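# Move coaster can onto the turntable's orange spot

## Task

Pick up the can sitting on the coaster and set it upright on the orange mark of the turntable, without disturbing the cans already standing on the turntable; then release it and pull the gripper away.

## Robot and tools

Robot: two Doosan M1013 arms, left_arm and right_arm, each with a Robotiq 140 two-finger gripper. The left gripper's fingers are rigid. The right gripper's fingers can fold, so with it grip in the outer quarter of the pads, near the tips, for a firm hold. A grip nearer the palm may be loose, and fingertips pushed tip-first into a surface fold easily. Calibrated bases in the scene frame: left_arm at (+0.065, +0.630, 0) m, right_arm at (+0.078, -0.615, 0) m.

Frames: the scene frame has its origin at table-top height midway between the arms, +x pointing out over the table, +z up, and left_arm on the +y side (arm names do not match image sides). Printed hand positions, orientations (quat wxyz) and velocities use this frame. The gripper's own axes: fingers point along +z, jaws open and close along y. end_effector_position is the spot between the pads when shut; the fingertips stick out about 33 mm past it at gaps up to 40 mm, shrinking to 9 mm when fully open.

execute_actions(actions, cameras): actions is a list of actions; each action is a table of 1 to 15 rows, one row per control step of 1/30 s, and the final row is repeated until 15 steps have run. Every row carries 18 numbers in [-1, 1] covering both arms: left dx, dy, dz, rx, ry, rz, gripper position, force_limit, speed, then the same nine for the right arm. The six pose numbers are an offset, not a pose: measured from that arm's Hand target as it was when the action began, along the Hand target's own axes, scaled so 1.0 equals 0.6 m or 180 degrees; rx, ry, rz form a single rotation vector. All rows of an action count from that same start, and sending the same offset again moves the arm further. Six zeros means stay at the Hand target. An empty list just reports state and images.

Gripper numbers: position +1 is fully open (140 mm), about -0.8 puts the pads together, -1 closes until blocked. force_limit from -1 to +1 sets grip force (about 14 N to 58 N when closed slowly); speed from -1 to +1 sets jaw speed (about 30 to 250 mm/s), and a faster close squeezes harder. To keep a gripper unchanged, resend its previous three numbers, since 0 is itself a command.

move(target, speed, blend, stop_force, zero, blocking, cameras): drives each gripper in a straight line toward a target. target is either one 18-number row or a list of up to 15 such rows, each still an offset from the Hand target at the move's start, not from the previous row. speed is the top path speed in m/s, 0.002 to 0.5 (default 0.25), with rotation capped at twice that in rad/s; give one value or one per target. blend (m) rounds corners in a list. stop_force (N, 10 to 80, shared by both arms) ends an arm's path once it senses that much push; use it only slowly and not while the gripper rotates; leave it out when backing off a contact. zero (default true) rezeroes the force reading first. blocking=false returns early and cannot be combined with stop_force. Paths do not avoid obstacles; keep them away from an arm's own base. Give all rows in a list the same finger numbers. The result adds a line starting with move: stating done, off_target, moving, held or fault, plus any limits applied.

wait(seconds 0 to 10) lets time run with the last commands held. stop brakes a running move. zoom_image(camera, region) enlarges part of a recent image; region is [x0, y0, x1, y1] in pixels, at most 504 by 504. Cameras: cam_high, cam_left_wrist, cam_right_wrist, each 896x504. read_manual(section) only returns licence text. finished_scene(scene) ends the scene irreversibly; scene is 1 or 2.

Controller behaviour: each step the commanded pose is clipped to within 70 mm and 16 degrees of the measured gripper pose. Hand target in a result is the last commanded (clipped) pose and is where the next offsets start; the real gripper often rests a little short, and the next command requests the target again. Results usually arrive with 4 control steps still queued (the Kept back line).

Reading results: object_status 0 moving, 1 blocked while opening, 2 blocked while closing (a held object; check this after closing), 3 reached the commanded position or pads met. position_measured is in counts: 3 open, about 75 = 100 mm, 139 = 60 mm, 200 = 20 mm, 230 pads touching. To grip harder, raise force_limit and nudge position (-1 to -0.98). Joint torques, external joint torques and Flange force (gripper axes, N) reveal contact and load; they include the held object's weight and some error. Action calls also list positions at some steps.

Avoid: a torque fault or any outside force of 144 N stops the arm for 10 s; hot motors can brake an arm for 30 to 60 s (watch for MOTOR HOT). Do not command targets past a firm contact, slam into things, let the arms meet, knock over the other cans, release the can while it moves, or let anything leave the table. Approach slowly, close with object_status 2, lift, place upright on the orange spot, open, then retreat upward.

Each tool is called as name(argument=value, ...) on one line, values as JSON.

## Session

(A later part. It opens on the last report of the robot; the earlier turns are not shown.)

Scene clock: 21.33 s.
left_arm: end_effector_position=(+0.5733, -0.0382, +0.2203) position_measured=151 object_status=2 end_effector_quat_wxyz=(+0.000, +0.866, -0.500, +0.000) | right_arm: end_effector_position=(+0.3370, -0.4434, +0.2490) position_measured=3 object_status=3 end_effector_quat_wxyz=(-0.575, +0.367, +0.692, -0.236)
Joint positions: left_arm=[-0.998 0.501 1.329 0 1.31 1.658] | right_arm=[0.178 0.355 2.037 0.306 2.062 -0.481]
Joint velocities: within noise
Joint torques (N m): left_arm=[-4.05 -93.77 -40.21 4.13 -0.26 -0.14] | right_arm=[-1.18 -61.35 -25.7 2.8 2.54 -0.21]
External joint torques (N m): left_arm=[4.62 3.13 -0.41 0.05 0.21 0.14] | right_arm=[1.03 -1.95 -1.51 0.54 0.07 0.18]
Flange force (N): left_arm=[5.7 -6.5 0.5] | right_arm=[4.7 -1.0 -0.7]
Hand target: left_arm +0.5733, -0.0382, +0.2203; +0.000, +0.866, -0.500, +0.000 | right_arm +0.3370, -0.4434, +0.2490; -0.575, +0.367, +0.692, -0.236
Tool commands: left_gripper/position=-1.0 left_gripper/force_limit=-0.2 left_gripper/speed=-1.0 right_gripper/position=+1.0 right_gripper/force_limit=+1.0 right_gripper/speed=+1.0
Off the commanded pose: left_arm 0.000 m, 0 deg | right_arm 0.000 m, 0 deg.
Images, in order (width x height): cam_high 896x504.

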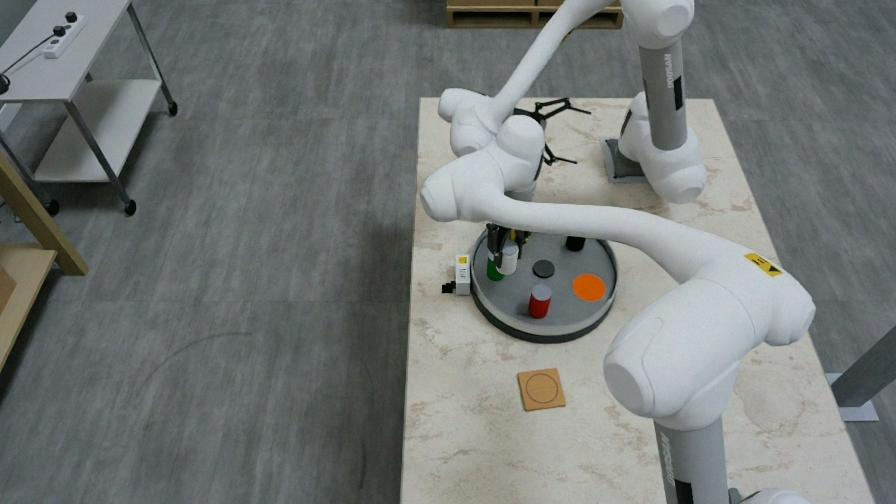

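wait(seconds=3.0, cameras=["cam_left_wrist"])

wait(seconds=0.1, cameras=["cam_left_wrist"])

wait(seconds=0.1, cameras=["cam_left_wrist"])

wait(seconds=1.3, cameras=["cam_left_wrist"])

wait(seconds=0.2, cameras=["cam_left_wrist"])

wait(seconds=0.2, cameras=["cam_left_wrist"])

wait(seconds=0.2, cameras=["cam_left_wrist"])

wait(seconds=0.2, cameras=["cam_left_wrist"])

Scene clock: 24.67 s.
left_arm: end_effector_position=(+0.5733, -0.0382, +0.2203) position_measured=151 object_status=2 end_effector_quat_wxyz=(+0.000, +0.866, -0.500, +0.000) | right_arm: end_effector_position=(+0.3370, -0.4434, +0.2490) position_measured=3 object_status=3 end_effector_quat_wxyz=(-0.575, +0.367, +0.692, -0.236)
Joint positions: left_arm=[-0.998 0.501 1.329 0 1.31 1.658] | right_arm=[0.178 0.355 2.037 0.306 2.062 -0.481]
Joint velocities: within noise
Joint torques (N m): left_arm=[-3.56 -94.19 -40.45 4.18 -0.24 -0.1] | right_arm=[-0.96 -61.29 -25.82 2.8 2.53 -0.27]
External joint torques (N m): left_arm=[3.83 4 -0.07 -0.03 0.18 0.1] | right_arm=[1.15 -3.17 -1.67 0.58 0.1 0.23]
Flange force (N): left_arm=[6.3 -5.5 1.3] | right_arm=[6.0 -2.6 0.0]
Hand target: left_arm +0.5733, -0.0382, +0.2203; +0.000, +0.866, -0.500, +0.000 | right_arm +0.3370, -0.4434, +0.2490; -0.575, +0.367, +0.692, -0.236
Tool commands: left_gripper/position=-1.0 left_gripper/force_limit=-0.2 left_gripper/speed=-1.0 right_gripper/position=+1.0 right_gripper/force_limit=+1.0 right_gripper/speed=+1.0
Off the commanded pose: left_arm 0.000 m, 0 deg | right_arm 0.000 m, 0 deg.
wait: 3.00 s; at rest from the start
camera_calibration:
cam_left_wrist: T_world_to_cam=[[-0.85184, -0.523784, 0.00434343, 0.473754], [-0.492466, 0.803676, 0.33404, 0.244258], [-0.178456, 0.28241, -0.942549, 0.465266], [0, 0, 0, 1]] pos_world=[0.606881, -0.079555, 0.354886]
Images, in order (width x height): cam_left_wrist 896x504.

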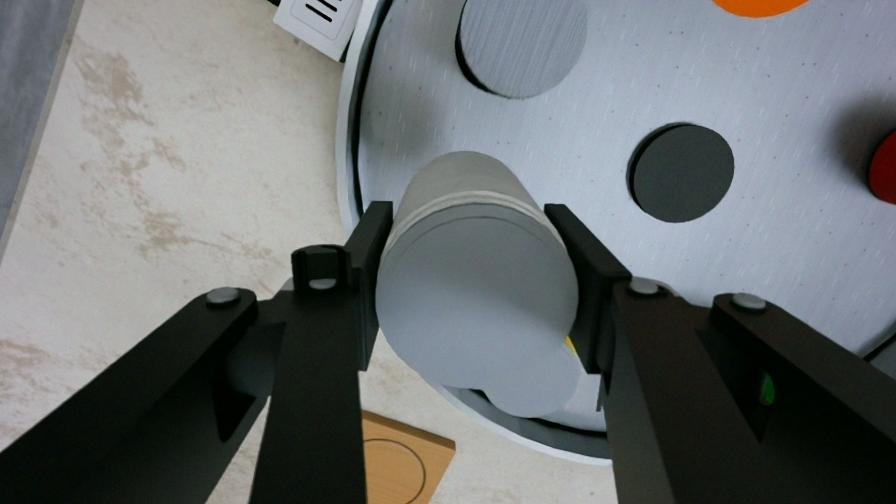

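Scene clock: 24.77 s.
left_arm: end_effector_position=(+0.5733, -0.0382, +0.2203) position_measured=151 object_status=2 end_effector_quat_wxyz=(+0.000, +0.866, -0.500, +0.000) | right_arm: end_effector_position=(+0.3370, -0.4434, +0.2490) position_measured=3 object_status=3 end_effector_quat_wxyz=(-0.575, +0.367, +0.692, -0.236)
Joint positions: left_arm=[-0.998 0.501 1.329 0 1.31 1.658] | right_arm=[0.178 0.355 2.037 0.306 2.062 -0.481]
Joint velocities: within noise
Joint torques (N m): left_arm=[-3.61 -94.42 -40.34 4.19 -0.24 -0.16] | right_arm=[-0.84 -61.41 -25.63 2.79 2.57 -0.24]
External joint torques (N m): left_arm=[3.54 4.19 -0.24 -0.04 0.18 0.16] | right_arm=[0.95 -3.21 -1.98 0.6 0.07 0.2]
Flange force (N): left_arm=[7.0 -5.3 1.2] | right_arm=[5.9 -2.7 -0.6]
Hand target: left_arm +0.5733, -0.0382, +0.2203; +0.000, +0.866, -0.500, +0.000 | right_arm +0.3370, -0.4434, +0.2490; -0.575, +0.367, +0.692, -0.236
Tool commands: left_gripper/position=-1.0 left_gripper/force_limit=-0.2 left_gripper/speed=-1.0 right_gripper/position=+1.0 right_gripper/force_limit=+1.0 right_gripper/speed=+1.0
Off the commanded pose: left_arm 0.000 m, 0 deg | right_arm 0.000 m, 0 deg.
wait: 0.10 s; no rest
camera_calibration:
cam_left_wrist: T_world_to_cam=[[-0.85184, -0.523784, 0.00434327, 0.473754], [-0.492466, 0.803676, 0.33404, 0.244258], [-0.178456, 0.28241, -0.942549, 0.465266], [0, 0, 0, 1]] pos_world=[0.606881, -0.0795549, 0.354886]
Images, in order (width x height): cam_left_wrist 896x504.

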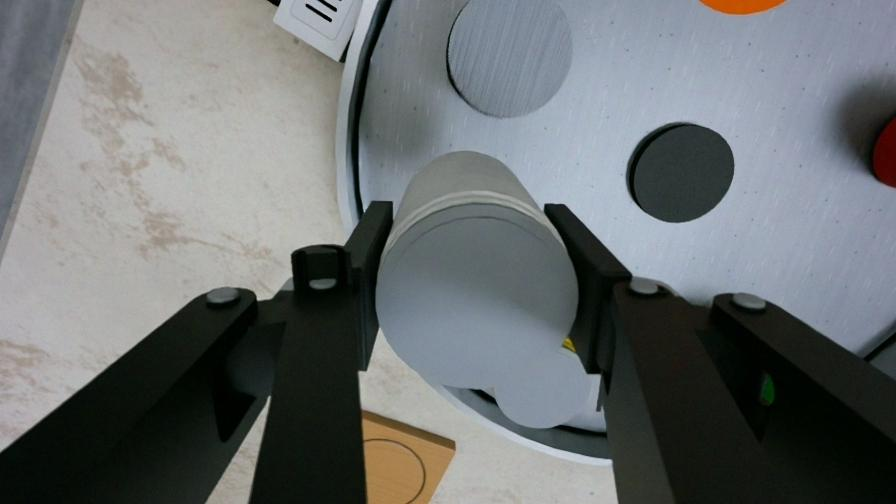

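Scene clock: 24.87 s.
left_arm: end_effector_position=(+0.5733, -0.0382, +0.2203) position_measured=151 object_status=2 end_effector_quat_wxyz=(+0.000, +0.866, -0.500, +0.000) | right_arm: end_effector_position=(+0.3370, -0.4434, +0.2490) position_measured=3 object_status=3 end_effector_quat_wxyz=(-0.575, +0.367, +0.692, -0.236)
Joint positions: left_arm=[-0.998 0.501 1.329 0 1.31 1.658] | right_arm=[0.178 0.355 2.037 0.306 2.062 -0.481]
Joint velocities: within noise
Joint torques (N m): left_arm=[-3.81 -93.83 -40.57 4.17 -0.28 -0.12] | right_arm=[-0.95 -61.47 -25.68 2.81 2.47 -0.24]
External joint torques (N m): left_arm=[3.98 3.39 -0.02 -0.01 0.23 0.12] | right_arm=[0.94 -2.37 -1.78 0.56 0.16 0.2]
Flange force (N): left_arm=[5.2 -5.6 1.0] | right_arm=[5.2 -1.7 -1.0]
Hand target: left_arm +0.5733, -0.0382, +0.2203; +0.000, +0.866, -0.500, +0.000 | right_arm +0.3370, -0.4434, +0.2490; -0.575, +0.367, +0.692, -0.236
Tool commands: left_gripper/position=-1.0 left_gripper/force_limit=-0.2 left_gripper/speed=-1.0 right_gripper/position=+1.0 right_gripper/force_limit=+1.0 right_gripper/speed=+1.0
Off the commanded pose: left_arm 0.000 m, 0 deg | right_arm 0.000 m, 0 deg.
wait: 0.10 s; no rest
camera_calibration:
cam_left_wrist: T_world_to_cam=[[-0.85184, -0.523784, 0.00434337, 0.473754], [-0.492466, 0.803676, 0.33404, 0.244258], [-0.178456, 0.28241, -0.942549, 0.465266], [0, 0, 0, 1]] pos_world=[0.606881, -0.079555, 0.354886]
Images, in order (width x height): cam_left_wrist 896x504.

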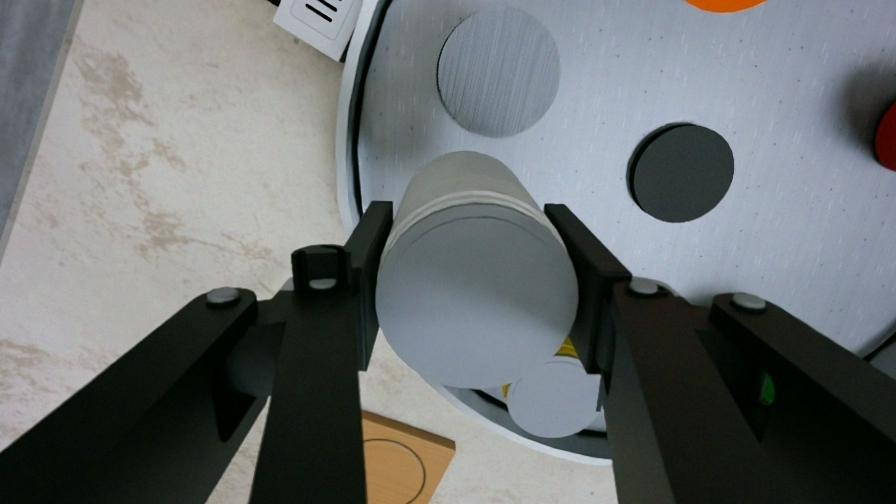

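Scene clock: 26.17 s.
left_arm: end_effector_position=(+0.5733, -0.0382, +0.2203) position_measured=151 object_status=2 end_effector_quat_wxyz=(+0.000, +0.866, -0.500, +0.000) | right_arm: end_effector_position=(+0.3370, -0.4434, +0.2490) position_measured=3 object_status=3 end_effector_quat_wxyz=(-0.575, +0.367, +0.692, -0.236)
Joint positions: left_arm=[-0.998 0.501 1.329 0 1.31 1.658] | right_arm=[0.178 0.355 2.037 0.306 2.062 -0.481]
Joint velocities: within noise
Joint torques (N m): left_arm=[-3.5 -94.3 -40.41 4.17 -0.31 -0.15] | right_arm=[-1.05 -61.37 -25.65 2.79 2.52 -0.19]
External joint torques (N m): left_arm=[3.5 4.5 -0.03 -0.03 0.25 0.15] | right_arm=[1.01 -2.87 -1.89 0.59 0.11 0.15]
Flange force (N): left_arm=[7.1 -5.3 1.5] | right_arm=[5.6 -2.2 -0.7]
Hand target: left_arm +0.5733, -0.0382, +0.2203; +0.000, +0.866, -0.500, +0.000 | right_arm +0.3370, -0.4434, +0.2490; -0.575, +0.367, +0.692, -0.236
Tool commands: left_gripper/position=-1.0 left_gripper/force_limit=-0.2 left_gripper/speed=-1.0 right_gripper/position=+1.0 right_gripper/force_limit=+1.0 right_gripper/speed=+1.0
Off the commanded pose: left_arm 0.000 m, 0 deg | right_arm 0.000 m, 0 deg.
wait: 1.30 s; at rest by 0.17 s
camera_calibration:
cam_left_wrist: T_world_to_cam=[[-0.85184, -0.523784, 0.00434374, 0.473754], [-0.492464, 0.803674, 0.334046, 0.244254], [-0.178459, 0.282415, -0.942547, 0.465263], [0, 0, 0, 1]] pos_world=[0.60688, -0.0795531, 0.354882]
Images, in order (width x height): cam_left_wrist 896x504.

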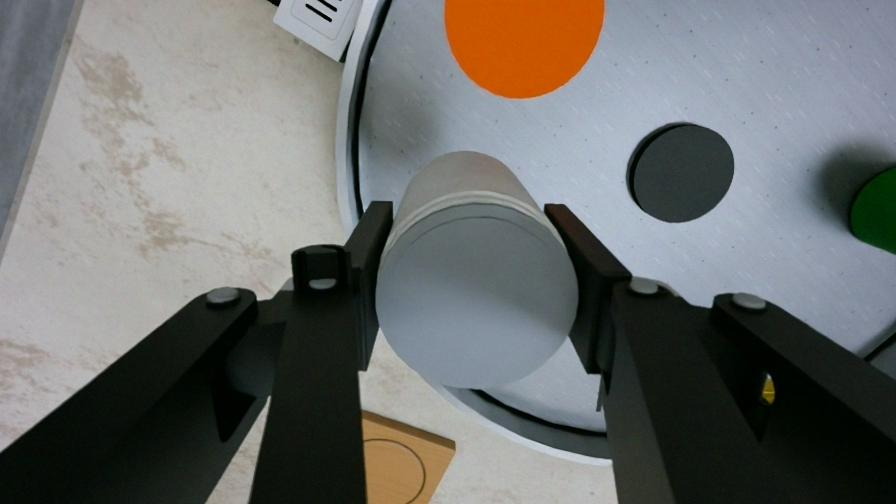

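Scene clock: 26.37 s.
left_arm: end_effector_position=(+0.5733, -0.0382, +0.2203) position_measured=151 object_status=2 end_effector_quat_wxyz=(+0.000, +0.866, -0.500, +0.000) | right_arm: end_effector_position=(+0.3370, -0.4434, +0.2490) position_measured=3 object_status=3 end_effector_quat_wxyz=(-0.575, +0.367, +0.692, -0.236)
Joint positions: left_arm=[-0.998 0.501 1.329 0 1.31 1.658] | right_arm=[0.178 0.355 2.037 0.306 2.062 -0.481]
Joint velocities: within noise
Joint torques (N m): left_arm=[-3.42 -94.56 -40.07 4.18 -0.24 -0.06] | right_arm=[-1.1 -61.36 -25.8 2.8 2.49 -0.19]
External joint torques (N m): left_arm=[3.22 4.92 -0.34 -0.05 0.18 0.06] | right_arm=[1.32 -3.02 -1.79 0.59 0.14 0.16]
Flange force (N): left_arm=[8.5 -5.0 1.4] | right_arm=[6.1 -2.2 -0.3]
Hand target: left_arm +0.5733, -0.0382, +0.2203; +0.000, +0.866, -0.500, +0.000 | right_arm +0.3370, -0.4434, +0.2490; -0.575, +0.367, +0.692, -0.236
Tool commands: left_gripper/position=-1.0 left_gripper/force_limit=-0.2 left_gripper/speed=-1.0 right_gripper/position=+1.0 right_gripper/force_limit=+1.0 right_gripper/speed=+1.0
Off the commanded pose: left_arm 0.000 m, 0 deg | right_arm 0.000 m, 0 deg.
wait: 0.20 s; at rest by 0.17 s
camera_calibration:
cam_left_wrist: T_world_to_cam=[[-0.85184, -0.523784, 0.00434394, 0.473754], [-0.492464, 0.803673, 0.334049, 0.244252], [-0.178461, 0.282417, -0.942546, 0.465262], [0, 0, 0, 1]] pos_world=[0.606879, -0.0795523, 0.35488]
Images, in order (width x height): cam_left_wrist 896x504.

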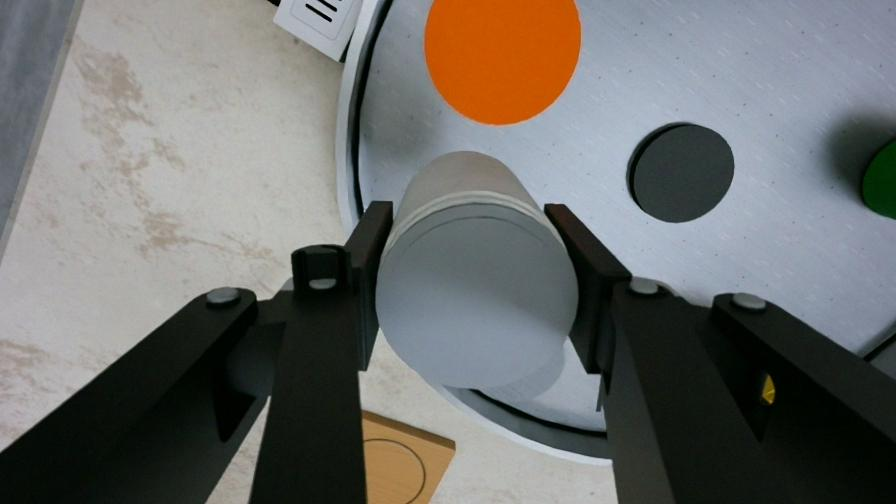

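Scene clock: 26.57 s.
left_arm: end_effector_position=(+0.5733, -0.0382, +0.2203) position_measured=151 object_status=2 end_effector_quat_wxyz=(+0.000, +0.866, -0.500, +0.000) | right_arm: end_effector_position=(+0.3370, -0.4434, +0.2490) position_measured=3 object_status=3 end_effector_quat_wxyz=(-0.575, +0.367, +0.692, -0.236)
Joint positions: left_arm=[-0.998 0.501 1.329 0 1.31 1.658] | right_arm=[0.178 0.355 2.037 0.306 2.062 -0.481]
Joint velocities: within noise
Joint torques (N m): left_arm=[-3.97 -93.94 -40.08 4.1 -0.33 -0.1] | right_arm=[-0.89 -61.52 -25.57 2.82 2.49 -0.27]
External joint torques (N m): left_arm=[3.44 4.26 -0.36 0.03 0.27 0.1] | right_arm=[0.99 -2.46 -1.88 0.55 0.13 0.23]
Flange force (N): left_arm=[7.6 -5.2 1.0] | right_arm=[5.4 -1.7 -1.1]
Hand target: left_arm +0.5733, -0.0382, +0.2203; +0.000, +0.866, -0.500, +0.000 | right_arm +0.3370, -0.4434, +0.2490; -0.575, +0.367, +0.692, -0.236
Tool commands: left_gripper/position=-1.0 left_gripper/force_limit=-0.2 left_gripper/speed=-1.0 right_gripper/position=+1.0 right_gripper/force_limit=+1.0 right_gripper/speed=+1.0
Off the commanded pose: left_arm 0.000 m, 0 deg | right_arm 0.000 m, 0 deg.
wait: 0.20 s; at rest by 0.17 s
camera_calibration:
cam_left_wrist: T_world_to_cam=[[-0.85184, -0.523784, 0.00434399, 0.473754], [-0.492464, 0.803673, 0.33405, 0.244252], [-0.178461, 0.282418, -0.942545, 0.465262], [0, 0, 0, 1]] pos_world=[0.606879, -0.0795522, 0.35488]
Images, in order (width x height): cam_left_wrist 896x504.

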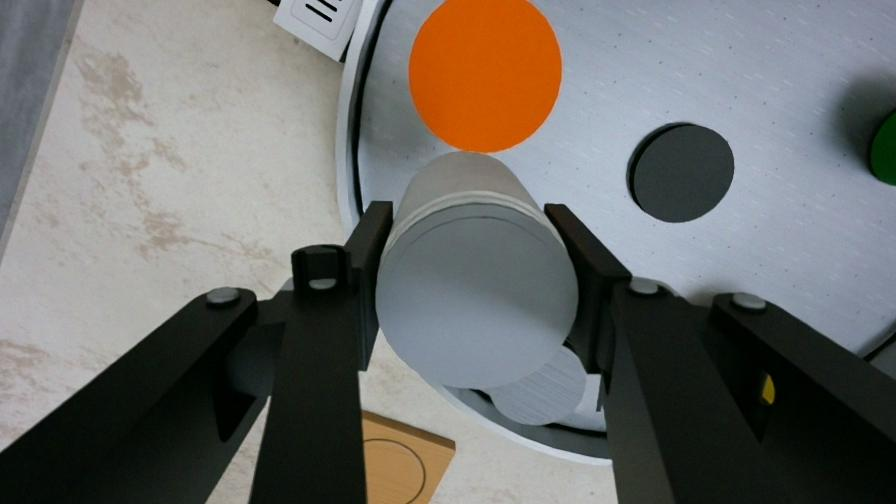

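Scene clock: 26.77 s.
left_arm: end_effector_position=(+0.5733, -0.0382, +0.2203) position_measured=151 object_status=2 end_effector_quat_wxyz=(+0.000, +0.866, -0.500, +0.000) | right_arm: end_effector_position=(+0.3370, -0.4434, +0.2490) position_measured=3 object_status=3 end_effector_quat_wxyz=(-0.575, +0.367, +0.692, -0.236)
Joint positions: left_arm=[-0.998 0.501 1.329 0 1.31 1.658] | right_arm=[0.178 0.355 2.037 0.306 2.062 -0.481]
Joint velocities: within noise
Joint torques (N m): left_arm=[-3.54 -93.99 -40.5 4.21 -0.27 -0.14] | right_arm=[-0.8 -61.25 -25.7 2.83 2.53 -0.25]
External joint torques (N m): left_arm=[2.93 4 -0.05 -0.08 0.21 0.14] | right_arm=[0.72 -2.89 -1.72 0.54 0.1 0.21]
Flange force (N): left_arm=[6.4 -4.5 1.3] | right_arm=[5.1 -2.6 -0.5]
Hand target: left_arm +0.5733, -0.0382, +0.2203; +0.000, +0.866, -0.500, +0.000 | right_arm +0.3370, -0.4434, +0.2490; -0.575, +0.367, +0.692, -0.236
Tool commands: left_gripper/position=-1.0 left_gripper/force_limit=-0.2 left_gripper/speed=-1.0 right_gripper/position=+1.0 right_gripper/force_limit=+1.0 right_gripper/speed=+1.0
Off the commanded pose: left_arm 0.000 m, 0 deg | right_arm 0.000 m, 0 deg.
wait: 0.20 s; at rest by 0.17 s
camera_calibration:
cam_left_wrist: T_world_to_cam=[[-0.85184, -0.523784, 0.00434387, 0.473754], [-0.492464, 0.803673, 0.33405, 0.244252], [-0.178461, 0.282418, -0.942545, 0.465262], [0, 0, 0, 1]] pos_world=[0.606879, -0.0795522, 0.35488]
Images, in order (width x height): cam_left_wrist 896x504.

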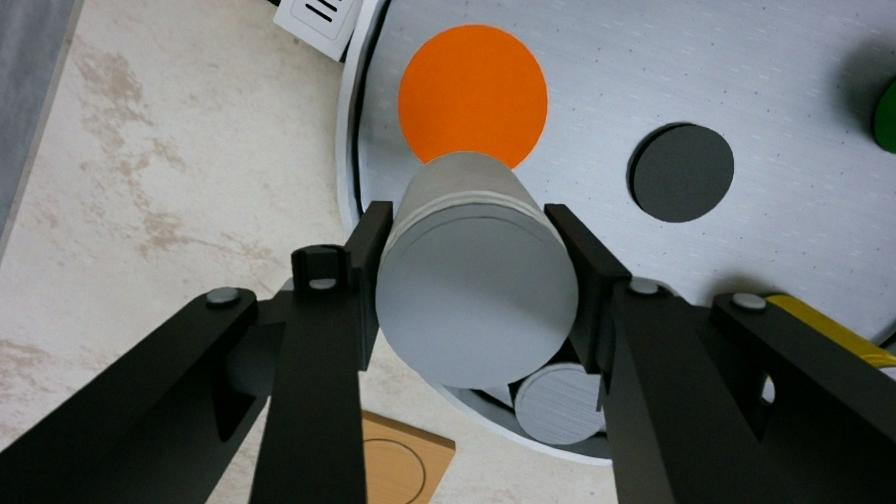

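Scene clock: 26.97 s.
left_arm: end_effector_position=(+0.5733, -0.0382, +0.2203) position_measured=151 object_status=2 end_effector_quat_wxyz=(+0.000, +0.866, -0.500, +0.000) | right_arm: end_effector_position=(+0.3370, -0.4434, +0.2490) position_measured=3 object_status=3 end_effector_quat_wxyz=(-0.575, +0.367, +0.692, -0.236)
Joint positions: left_arm=[-0.998 0.501 1.329 0 1.31 1.658] | right_arm=[0.178 0.355 2.037 0.306 2.062 -0.481]
Joint velocities: within noise
Joint torques (N m): left_arm=[-3.51 -94.38 -40.19 4.15 -0.28 -0.11] | right_arm=[-0.91 -61.43 -25.84 2.83 2.54 -0.21]
External joint torques (N m): left_arm=[3.72 4.05 -0.37 0 0.22 0.11] | right_arm=[1.11 -2.85 -1.58 0.54 0.08 0.17]
Flange force (N): left_arm=[7.2 -5.5 0.9] | right_arm=[5.5 -2.2 -0.1]
Hand target: left_arm +0.5733, -0.0382, +0.2203; +0.000, +0.866, -0.500, +0.000 | right_arm +0.3370, -0.4434, +0.2490; -0.575, +0.367, +0.692, -0.236
Tool commands: left_gripper/position=-1.0 left_gripper/force_limit=-0.2 left_gripper/speed=-1.0 right_gripper/position=+1.0 right_gripper/force_limit=+1.0 right_gripper/speed=+1.0
Off the commanded pose: left_arm 0.000 m, 0 deg | right_arm 0.000 m, 0 deg.
wait: 0.20 s; at rest by 0.17 s
camera_calibration:
cam_left_wrist: T_world_to_cam=[[-0.85184, -0.523784, 0.00434386, 0.473754], [-0.492464, 0.803673, 0.33405, 0.244252], [-0.178461, 0.282418, -0.942545, 0.465262], [0, 0, 0, 1]] pos_world=[0.606879, -0.0795523, 0.35488]
Images, in order (width x height): cam_left_wrist 896x504.

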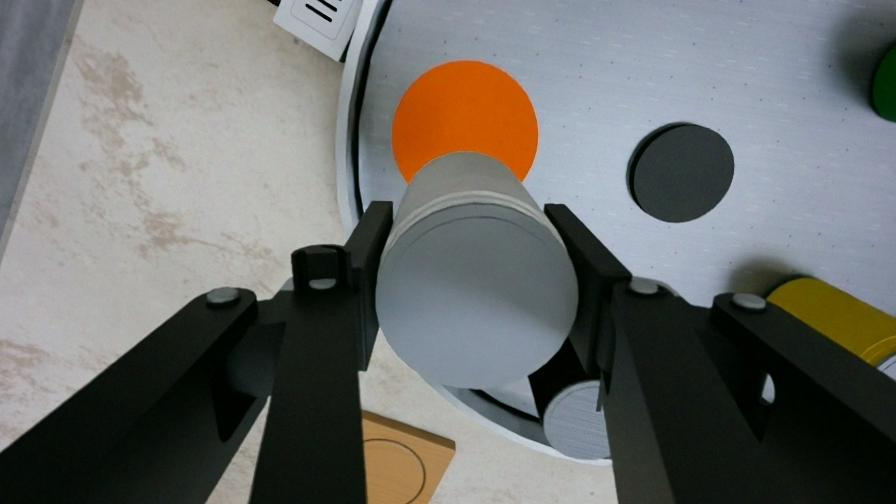

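wait(seconds=0, cameras=["cam_left_wrist"])

Scene clock: 27.57 s.
left_arm: end_effector_position=(+0.5733, -0.0382, +0.2203) position_measured=151 object_status=2 end_effector_quat_wxyz=(+0.000, +0.866, -0.500, +0.000) | right_arm: end_effector_position=(+0.3370, -0.4434, +0.2490) position_measured=3 object_status=3 end_effector_quat_wxyz=(-0.575, +0.367, +0.692, -0.236)
Joint positions: left_arm=[-0.998 0.501 1.329 0 1.31 1.658] | right_arm=[0.178 0.355 2.037 0.306 2.062 -0.481]
Joint velocities: within noise
Joint torques (N m): left_arm=[-3.78 -94.22 -40.47 4.18 -0.28 -0.17] | right_arm=[-1.1 -61.16 -25.65 2.79 2.49 -0.23]
External joint torques (N m): left_arm=[3.18 4.36 -0.02 -0.06 0.21 0.17] | right_arm=[1.17 -3.1 -1.95 0.6 0.14 0.2]
Flange force (N): left_arm=[6.8 -4.9 1.5] | right_arm=[6.1 -2.4 -0.6]
Hand target: left_arm +0.5733, -0.0382, +0.2203; +0.000, +0.866, -0.500, +0.000 | right_arm +0.3370, -0.4434, +0.2490; -0.575, +0.367, +0.692, -0.236
Tool commands: left_gripper/position=-1.0 left_gripper/force_limit=-0.2 left_gripper/speed=-1.0 right_gripper/position=+1.0 right_gripper/force_limit=+1.0 right_gripper/speed=+1.0
Off the commanded pose: left_arm 0.000 m, 0 deg | right_arm 0.000 m, 0 deg.
camera_calibration:
cam_left_wrist: T_world_to_cam=[[-0.85184, -0.523784, 0.00434395, 0.473754], [-0.492464, 0.803673, 0.334049, 0.244252], [-0.178461, 0.282417, -0.942546, 0.465262], [0, 0, 0, 1]] pos_world=[0.606879, -0.0795523, 0.35488]
Images, in order (width x height): cam_left_wrist 896x504.

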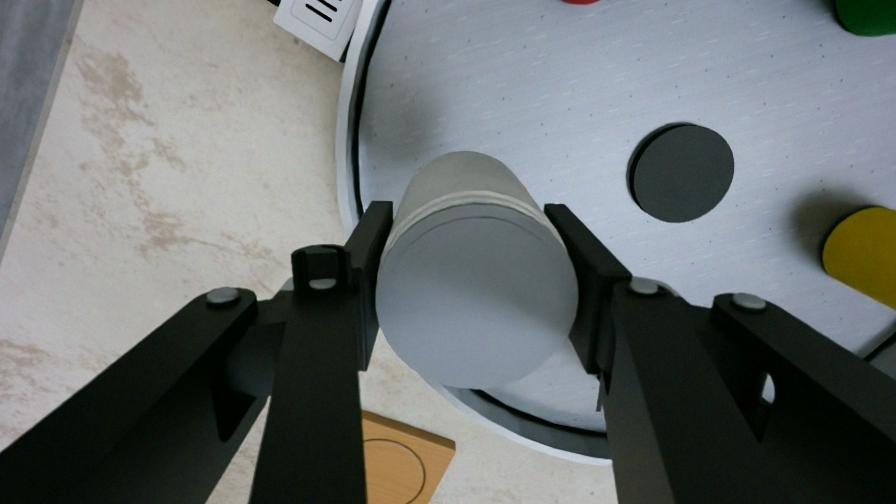

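zoom_image(camera="cam_left_wrist", region=[350, 140, 610, 400])

wait(seconds=1.6, cameras=["cam_left_wrist"])

wait(seconds=0.06, cameras=["cam_left_wrist"])

Scaled by 1.938 from the camera's 896x504 image, which has a finer 1280x720 frame.

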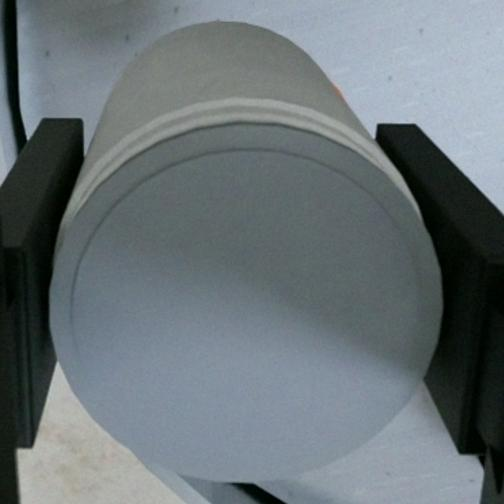

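Scene clock: 31.20 s.
left_arm: end_effector_position=(+0.5733, -0.0382, +0.2203) position_measured=151 object_status=2 end_effector_quat_wxyz=(+0.000, +0.866, -0.500, +0.000) | right_arm: end_effector_position=(+0.3370, -0.4434, +0.2490) position_measured=3 object_status=3 end_effector_quat_wxyz=(-0.575, +0.367, +0.692, -0.236)
Joint positions: left_arm=[-0.998 0.501 1.329 0 1.31 1.658] | right_arm=[0.178 0.355 2.037 0.306 2.062 -0.481]
Joint velocities: within noise
Joint torques (N m): left_arm=[-3.39 -94.43 -40.28 4.18 -0.34 -0.17] | right_arm=[-0.53 -61.41 -25.75 2.82 2.48 -0.22]
External joint torques (N m): left_arm=[3.75 4.23 -0.26 -0.01 0.28 0.17] | right_arm=[0.49 -2.3 -1.55 0.53 0.14 0.19]
Flange force (N): left_arm=[7.2 -5.6 1.0] | right_arm=[4.3 -2.1 -0.8]
Hand target: left_arm +0.5733, -0.0382, +0.2203; +0.000, +0.866, -0.500, +0.000 | right_arm +0.3370, -0.4434, +0.2490; -0.575, +0.367, +0.692, -0.236
Tool commands: left_gripper/position=-1.0 left_gripper/force_limit=-0.2 left_gripper/speed=-1.0 right_gripper/position=+1.0 right_gripper/force_limit=+1.0 right_gripper/speed=+1.0
Off the commanded pose: left_arm 0.000 m, 0 deg | right_arm 0.000 m, 0 deg.
wait: 1.60 s; at rest from the start
camera_calibration:
cam_left_wrist: T_world_to_cam=[[-0.851839, -0.523786, 0.00435234, 0.473748], [-0.492463, 0.803673, 0.334049, 0.244252], [-0.178468, 0.282413, -0.942546, 0.465266], [0, 0, 0, 1]] pos_world=[0.606878, -0.0795531, 0.35488]
Images, in order (width x height): cam_left_wrist 896x504.

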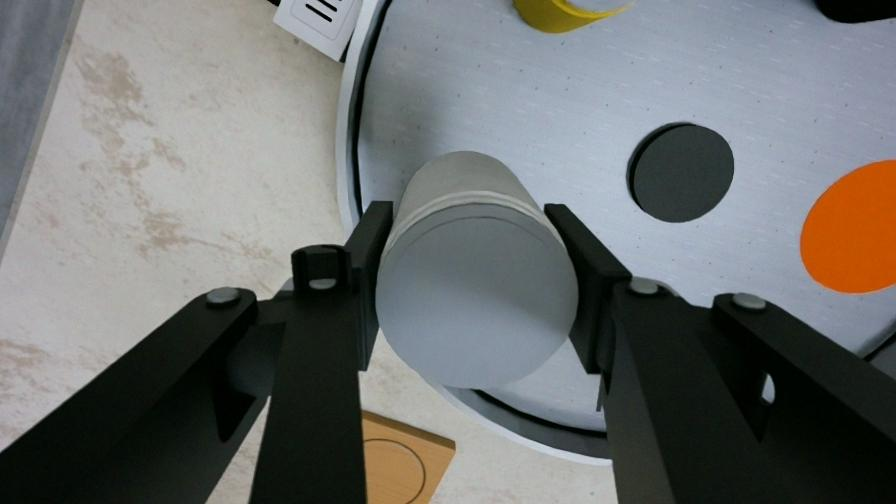

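Scene clock: 31.27 s.
left_arm: end_effector_position=(+0.5733, -0.0382, +0.2203) position_measured=151 object_status=2 end_effector_quat_wxyz=(+0.000, +0.866, -0.500, +0.000) | right_arm: end_effector_position=(+0.3370, -0.4434, +0.2490) position_measured=3 object_status=3 end_effector_quat_wxyz=(-0.575, +0.367, +0.692, -0.236)
Joint positions: left_arm=[-0.998 0.501 1.329 0 1.31 1.658] | right_arm=[0.178 0.355 2.037 0.306 2.062 -0.481]
Joint velocities: within noise
Joint torques (N m): left_arm=[-3.85 -94.57 -40.17 4.11 -0.22 -0.1] | right_arm=[-0.84 -61.33 -25.64 2.78 2.5 -0.22]
External joint torques (N m): left_arm=[3.68 4.33 -0.35 0.03 0.17 0.1] | right_arm=[0.86 -2.82 -1.83 0.59 0.13 0.18]
Flange force (N): left_arm=[7.5 -5.5 1.2] | right_arm=[5.4 -2.3 -0.7]
Hand target: left_arm +0.5733, -0.0382, +0.2203; +0.000, +0.866, -0.500, +0.000 | right_arm +0.3370, -0.4434, +0.2490; -0.575, +0.367, +0.692, -0.236
Tool commands: left_gripper/position=-1.0 left_gripper/force_limit=-0.2 left_gripper/speed=-1.0 right_gripper/position=+1.0 right_gripper/force_limit=+1.0 right_gripper/speed=+1.0
Off the commanded pose: left_arm 0.000 m, 0 deg | right_arm 0.000 m, 0 deg.
wait: 0.07 s; no rest
camera_calibration:
cam_left_wrist: T_world_to_cam=[[-0.851839, -0.523786, 0.00435265, 0.473748], [-0.492463, 0.803674, 0.334049, 0.244252], [-0.178468, 0.282412, -0.942546, 0.465266], [0, 0, 0, 1]] pos_world=[0.606878, -0.0795532, 0.35488]
Images, in order (width x height): cam_left_wrist 896x504.

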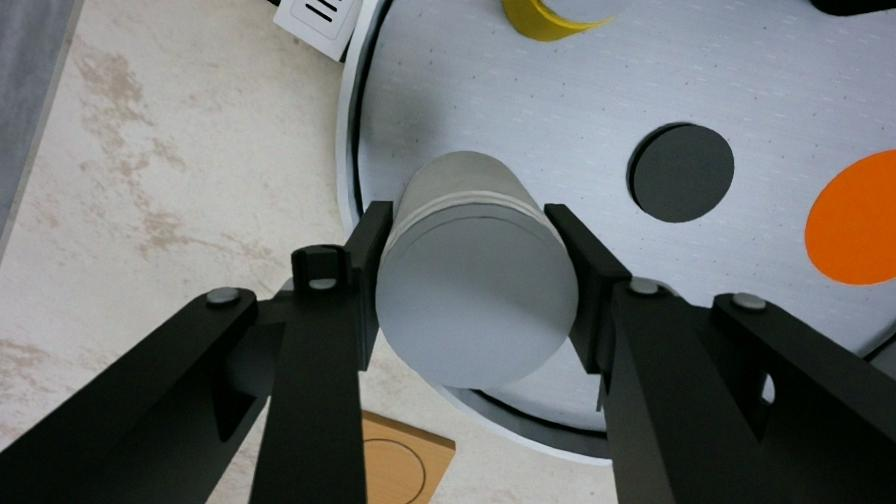

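wait(seconds=1.2, cameras=[])

Scene clock: 32.63 s.
left_arm: end_effector_position=(+0.5733, -0.0382, +0.2203) position_measured=151 object_status=2 end_effector_quat_wxyz=(+0.000, +0.866, -0.500, +0.000) | right_arm: end_effector_position=(+0.3370, -0.4434, +0.2490) position_measured=3 object_status=3 end_effector_quat_wxyz=(-0.575, +0.367, +0.692, -0.236)
Joint positions: left_arm=[-0.998 0.501 1.329 0 1.31 1.658] | right_arm=[0.178 0.355 2.037 0.306 2.062 -0.481]
Joint velocities: within noise
Joint torques (N m): left_arm=[-3.25 -94.15 -40.48 4.14 -0.27 -0.07] | right_arm=[-0.86 -61.28 -25.54 2.77 2.48 -0.25]
External joint torques (N m): left_arm=[3.12 4.93 0.23 -0.02 0.2 0.07] | right_arm=[0.98 -3.43 -2.02 0.61 0.15 0.22]
Flange force (N): left_arm=[7.1 -4.8 2.1] | right_arm=[6.2 -3.0 -0.5]
Hand target: left_arm +0.5733, -0.0382, +0.2203; +0.000, +0.866, -0.500, +0.000 | right_arm +0.3370, -0.4434, +0.2490; -0.575, +0.367, +0.692, -0.236
Tool commands: left_gripper/position=-1.0 left_gripper/force_limit=-0.2 left_gripper/speed=-1.0 right_gripper/position=+1.0 right_gripper/force_limit=+1.0 right_gripper/speed=+1.0
Off the commanded pose: left_arm 0.000 m, 0 deg | right_arm 0.000 m, 0 deg.
wait: 1.20 s; at rest from the start
No camera images: "cameras" was empty.

wait(seconds=0.9, cameras=["cam_left_wrist"])

zoom_image(camera="cam_left_wrist", region=[400, 0, 600, 200])

wait(seconds=0.07, cameras=["cam_left_wrist"])

zoom_image(camera="cam_left_wrist", region=[400, 0, 600, 200])

wait(seconds=0.07, cameras=["cam_left_wrist"])

zoom_image(camera="cam_left_wrist", region=[400, 0, 600, 200])

Scene clock: 33.70 s.
left_arm: end_effector_position=(+0.5733, -0.0382, +0.2203) position_measured=151 object_status=2 end_effector_quat_wxyz=(+0.000, +0.866, -0.500, +0.000) | right_arm: end_effector_position=(+0.3370, -0.4434, +0.2490) position_measured=3 object_status=3 end_effector_quat_wxyz=(-0.575, +0.367, +0.692, -0.236)
Joint positions: left_arm=[-0.998 0.501 1.329 0 1.31 1.658] | right_arm=[0.178 0.355 2.037 0.306 2.062 -0.481]
Joint velocities: within noise
Joint torques (N m): left_arm=[-3.19 -94.26 -40.3 4.12 -0.29 -0.05] | right_arm=[-1.16 -61.48 -25.63 2.8 2.49 -0.19]
External joint torques (N m): left_arm=[3.13 3.57 -0.43 0.05 0.23 0.05] | right_arm=[1.24 -2.87 -2.11 0.61 0.14 0.15]
Flange force (N): left_arm=[6.6 -4.7 0.7] | right_arm=[6.1 -2.0 -1.0]
Hand target: left_arm +0.5733, -0.0382, +0.2203; +0.000, +0.866, -0.500, +0.000 | right_arm +0.3370, -0.4434, +0.2490; -0.575, +0.367, +0.692, -0.236
Tool commands: left_gripper/position=-1.0 left_gripper/force_limit=-0.2 left_gripper/speed=-1.0 right_gripper/position=+1.0 right_gripper/force_limit=+1.0 right_gripper/speed=+1.0
Off the commanded pose: left_arm 0.000 m, 0 deg | right_arm 0.000 m, 0 deg.
wait: 0.90 s; at rest from the start
camera_calibration:
cam_left_wrist: T_world_to_cam=[[-0.851838, -0.523787, 0.00435364, 0.473747], [-0.492463, 0.803673, 0.334049, 0.244252], [-0.178469, 0.282412, -0.942546, 0.465266], [0, 0, 0, 1]] pos_world=[0.606877, -0.0795533, 0.35488]
Images, in order (width x height): cam_left_wrist 896x504.

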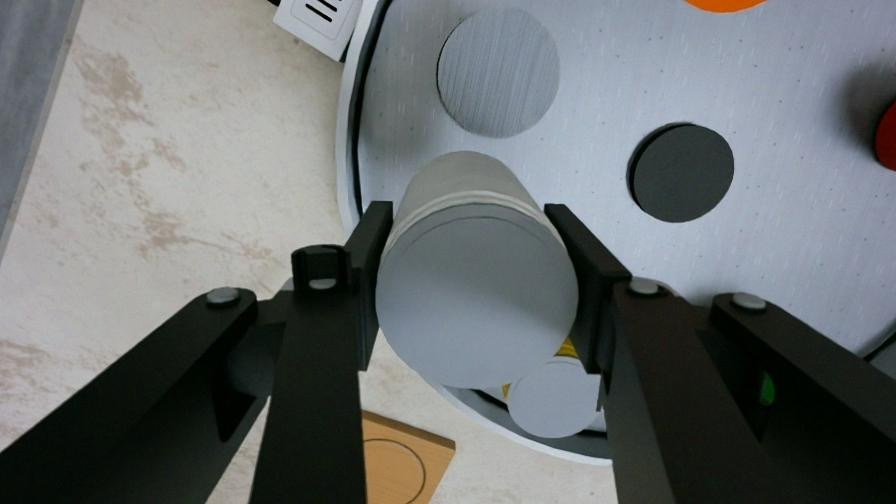

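Scaled by 2.520 from the camera's 896x504 image, which has a finer 1280x720 frame.

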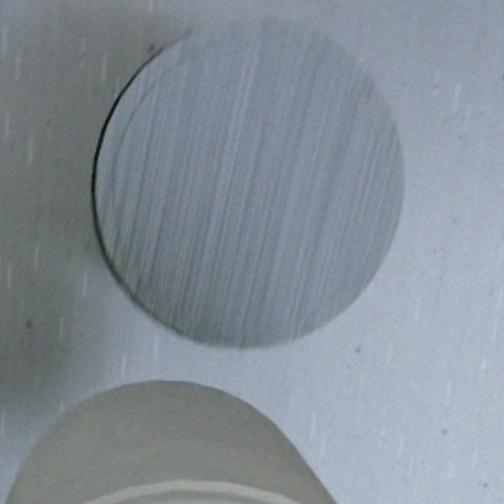

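Scene clock: 33.80 s.
left_arm: end_effector_position=(+0.5733, -0.0382, +0.2203) position_measured=151 object_status=2 end_effector_quat_wxyz=(+0.000, +0.866, -0.500, +0.000) | right_arm: end_effector_position=(+0.3370, -0.4434, +0.2490) position_measured=3 object_status=3 end_effector_quat_wxyz=(-0.575, +0.367, +0.692, -0.236)
Joint positions: left_arm=[-0.998 0.501 1.329 0 1.31 1.658] | right_arm=[0.178 0.355 2.037 0.306 2.062 -0.481]
Joint velocities: within noise
Joint torques (N m): left_arm=[-3.46 -94.12 -40.38 4.2 -0.33 -0.13] | right_arm=[-0.8 -61.36 -25.57 2.81 2.48 -0.24]
External joint torques (N m): left_arm=[2.96 3.17 -0.42 -0.04 0.27 0.13] | right_arm=[0.76 -2.81 -1.87 0.56 0.15 0.2]
Flange force (N): left_arm=[6.0 -4.5 0.4] | right_arm=[5.3 -2.4 -0.9]
Hand target: left_arm +0.5733, -0.0382, +0.2203; +0.000, +0.866, -0.500, +0.000 | right_arm +0.3370, -0.4434, +0.2490; -0.575, +0.367, +0.692, -0.236
Tool commands: left_gripper/position=-1.0 left_gripper/force_limit=-0.2 left_gripper/speed=-1.0 right_gripper/position=+1.0 right_gripper/force_limit=+1.0 right_gripper/speed=+1.0
Off the commanded pose: left_arm 0.000 m, 0 deg | right_arm 0.000 m, 0 deg.
wait: 0.10 s; no rest
camera_calibration:
cam_left_wrist: T_world_to_cam=[[-0.851838, -0.523787, 0.00435352, 0.473748], [-0.492463, 0.803674, 0.334049, 0.244252], [-0.178469, 0.282412, -0.942546, 0.465266], [0, 0, 0, 1]] pos_world=[0.606877, -0.0795533, 0.35488]
Images, in order (width x height): cam_left_wrist 896x504.

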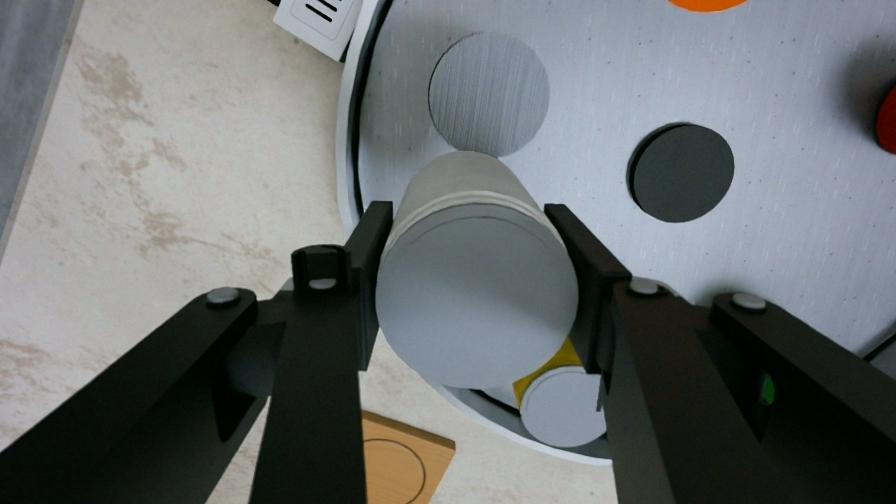

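Scaled by 2.520 from the camera's 896x504 image, which has a finer 1280x720 frame.

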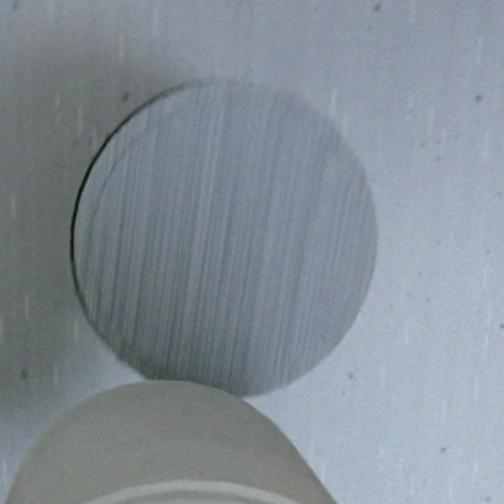

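Scene clock: 33.90 s.
left_arm: end_effector_position=(+0.5733, -0.0382, +0.2203) position_measured=151 object_status=2 end_effector_quat_wxyz=(+0.000, +0.866, -0.500, +0.000) | right_arm: end_effector_position=(+0.3370, -0.4434, +0.2490) position_measured=3 object_status=3 end_effector_quat_wxyz=(-0.575, +0.367, +0.692, -0.236)
Joint positions: left_arm=[-0.998 0.501 1.329 0 1.31 1.658] | right_arm=[0.178 0.355 2.037 0.306 2.062 -0.481]
Joint velocities: within noise
Joint torques (N m): left_arm=[-3.38 -94.27 -40.44 4.09 -0.28 -0.05] | right_arm=[-0.81 -61.51 -25.68 2.83 2.51 -0.21]
External joint torques (N m): left_arm=[3.42 4.03 -0.18 0.07 0.22 0.05] | right_arm=[0.89 -2.34 -1.72 0.54 0.11 0.17]
Flange force (N): left_arm=[6.7 -5.0 1.1] | right_arm=[4.9 -1.6 -0.9]
Hand target: left_arm +0.5733, -0.0382, +0.2203; +0.000, +0.866, -0.500, +0.000 | right_arm +0.3370, -0.4434, +0.2490; -0.575, +0.367, +0.692, -0.236
Tool commands: left_gripper/position=-1.0 left_gripper/force_limit=-0.2 left_gripper/speed=-1.0 right_gripper/position=+1.0 right_gripper/force_limit=+1.0 right_gripper/speed=+1.0
Off the commanded pose: left_arm 0.000 m, 0 deg | right_arm 0.000 m, 0 deg.
wait: 0.10 s; no rest
camera_calibration:
cam_left_wrist: T_world_to_cam=[[-0.851838, -0.523787, 0.00435359, 0.473748], [-0.492463, 0.803673, 0.334049, 0.244252], [-0.178469, 0.282412, -0.942546, 0.465266], [0, 0, 0, 1]] pos_world=[0.606877, -0.0795532, 0.35488]
Images, in order (width x height): cam_left_wrist 896x504.

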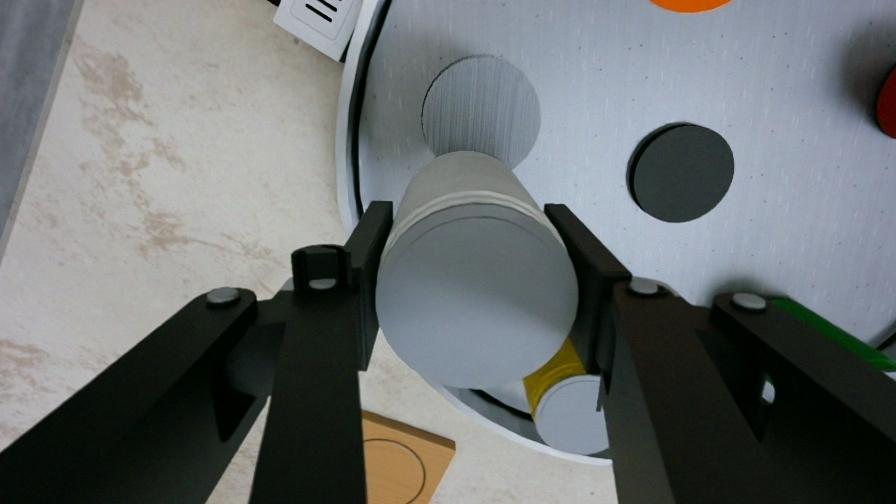

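Scaled by 2.520 from the camera's 896x504 image, which has a finer 1280x720 frame.

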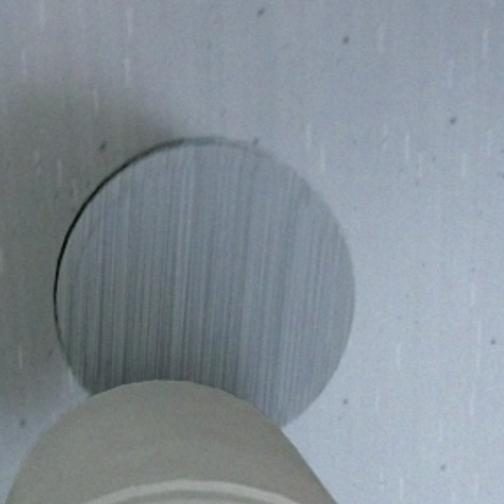

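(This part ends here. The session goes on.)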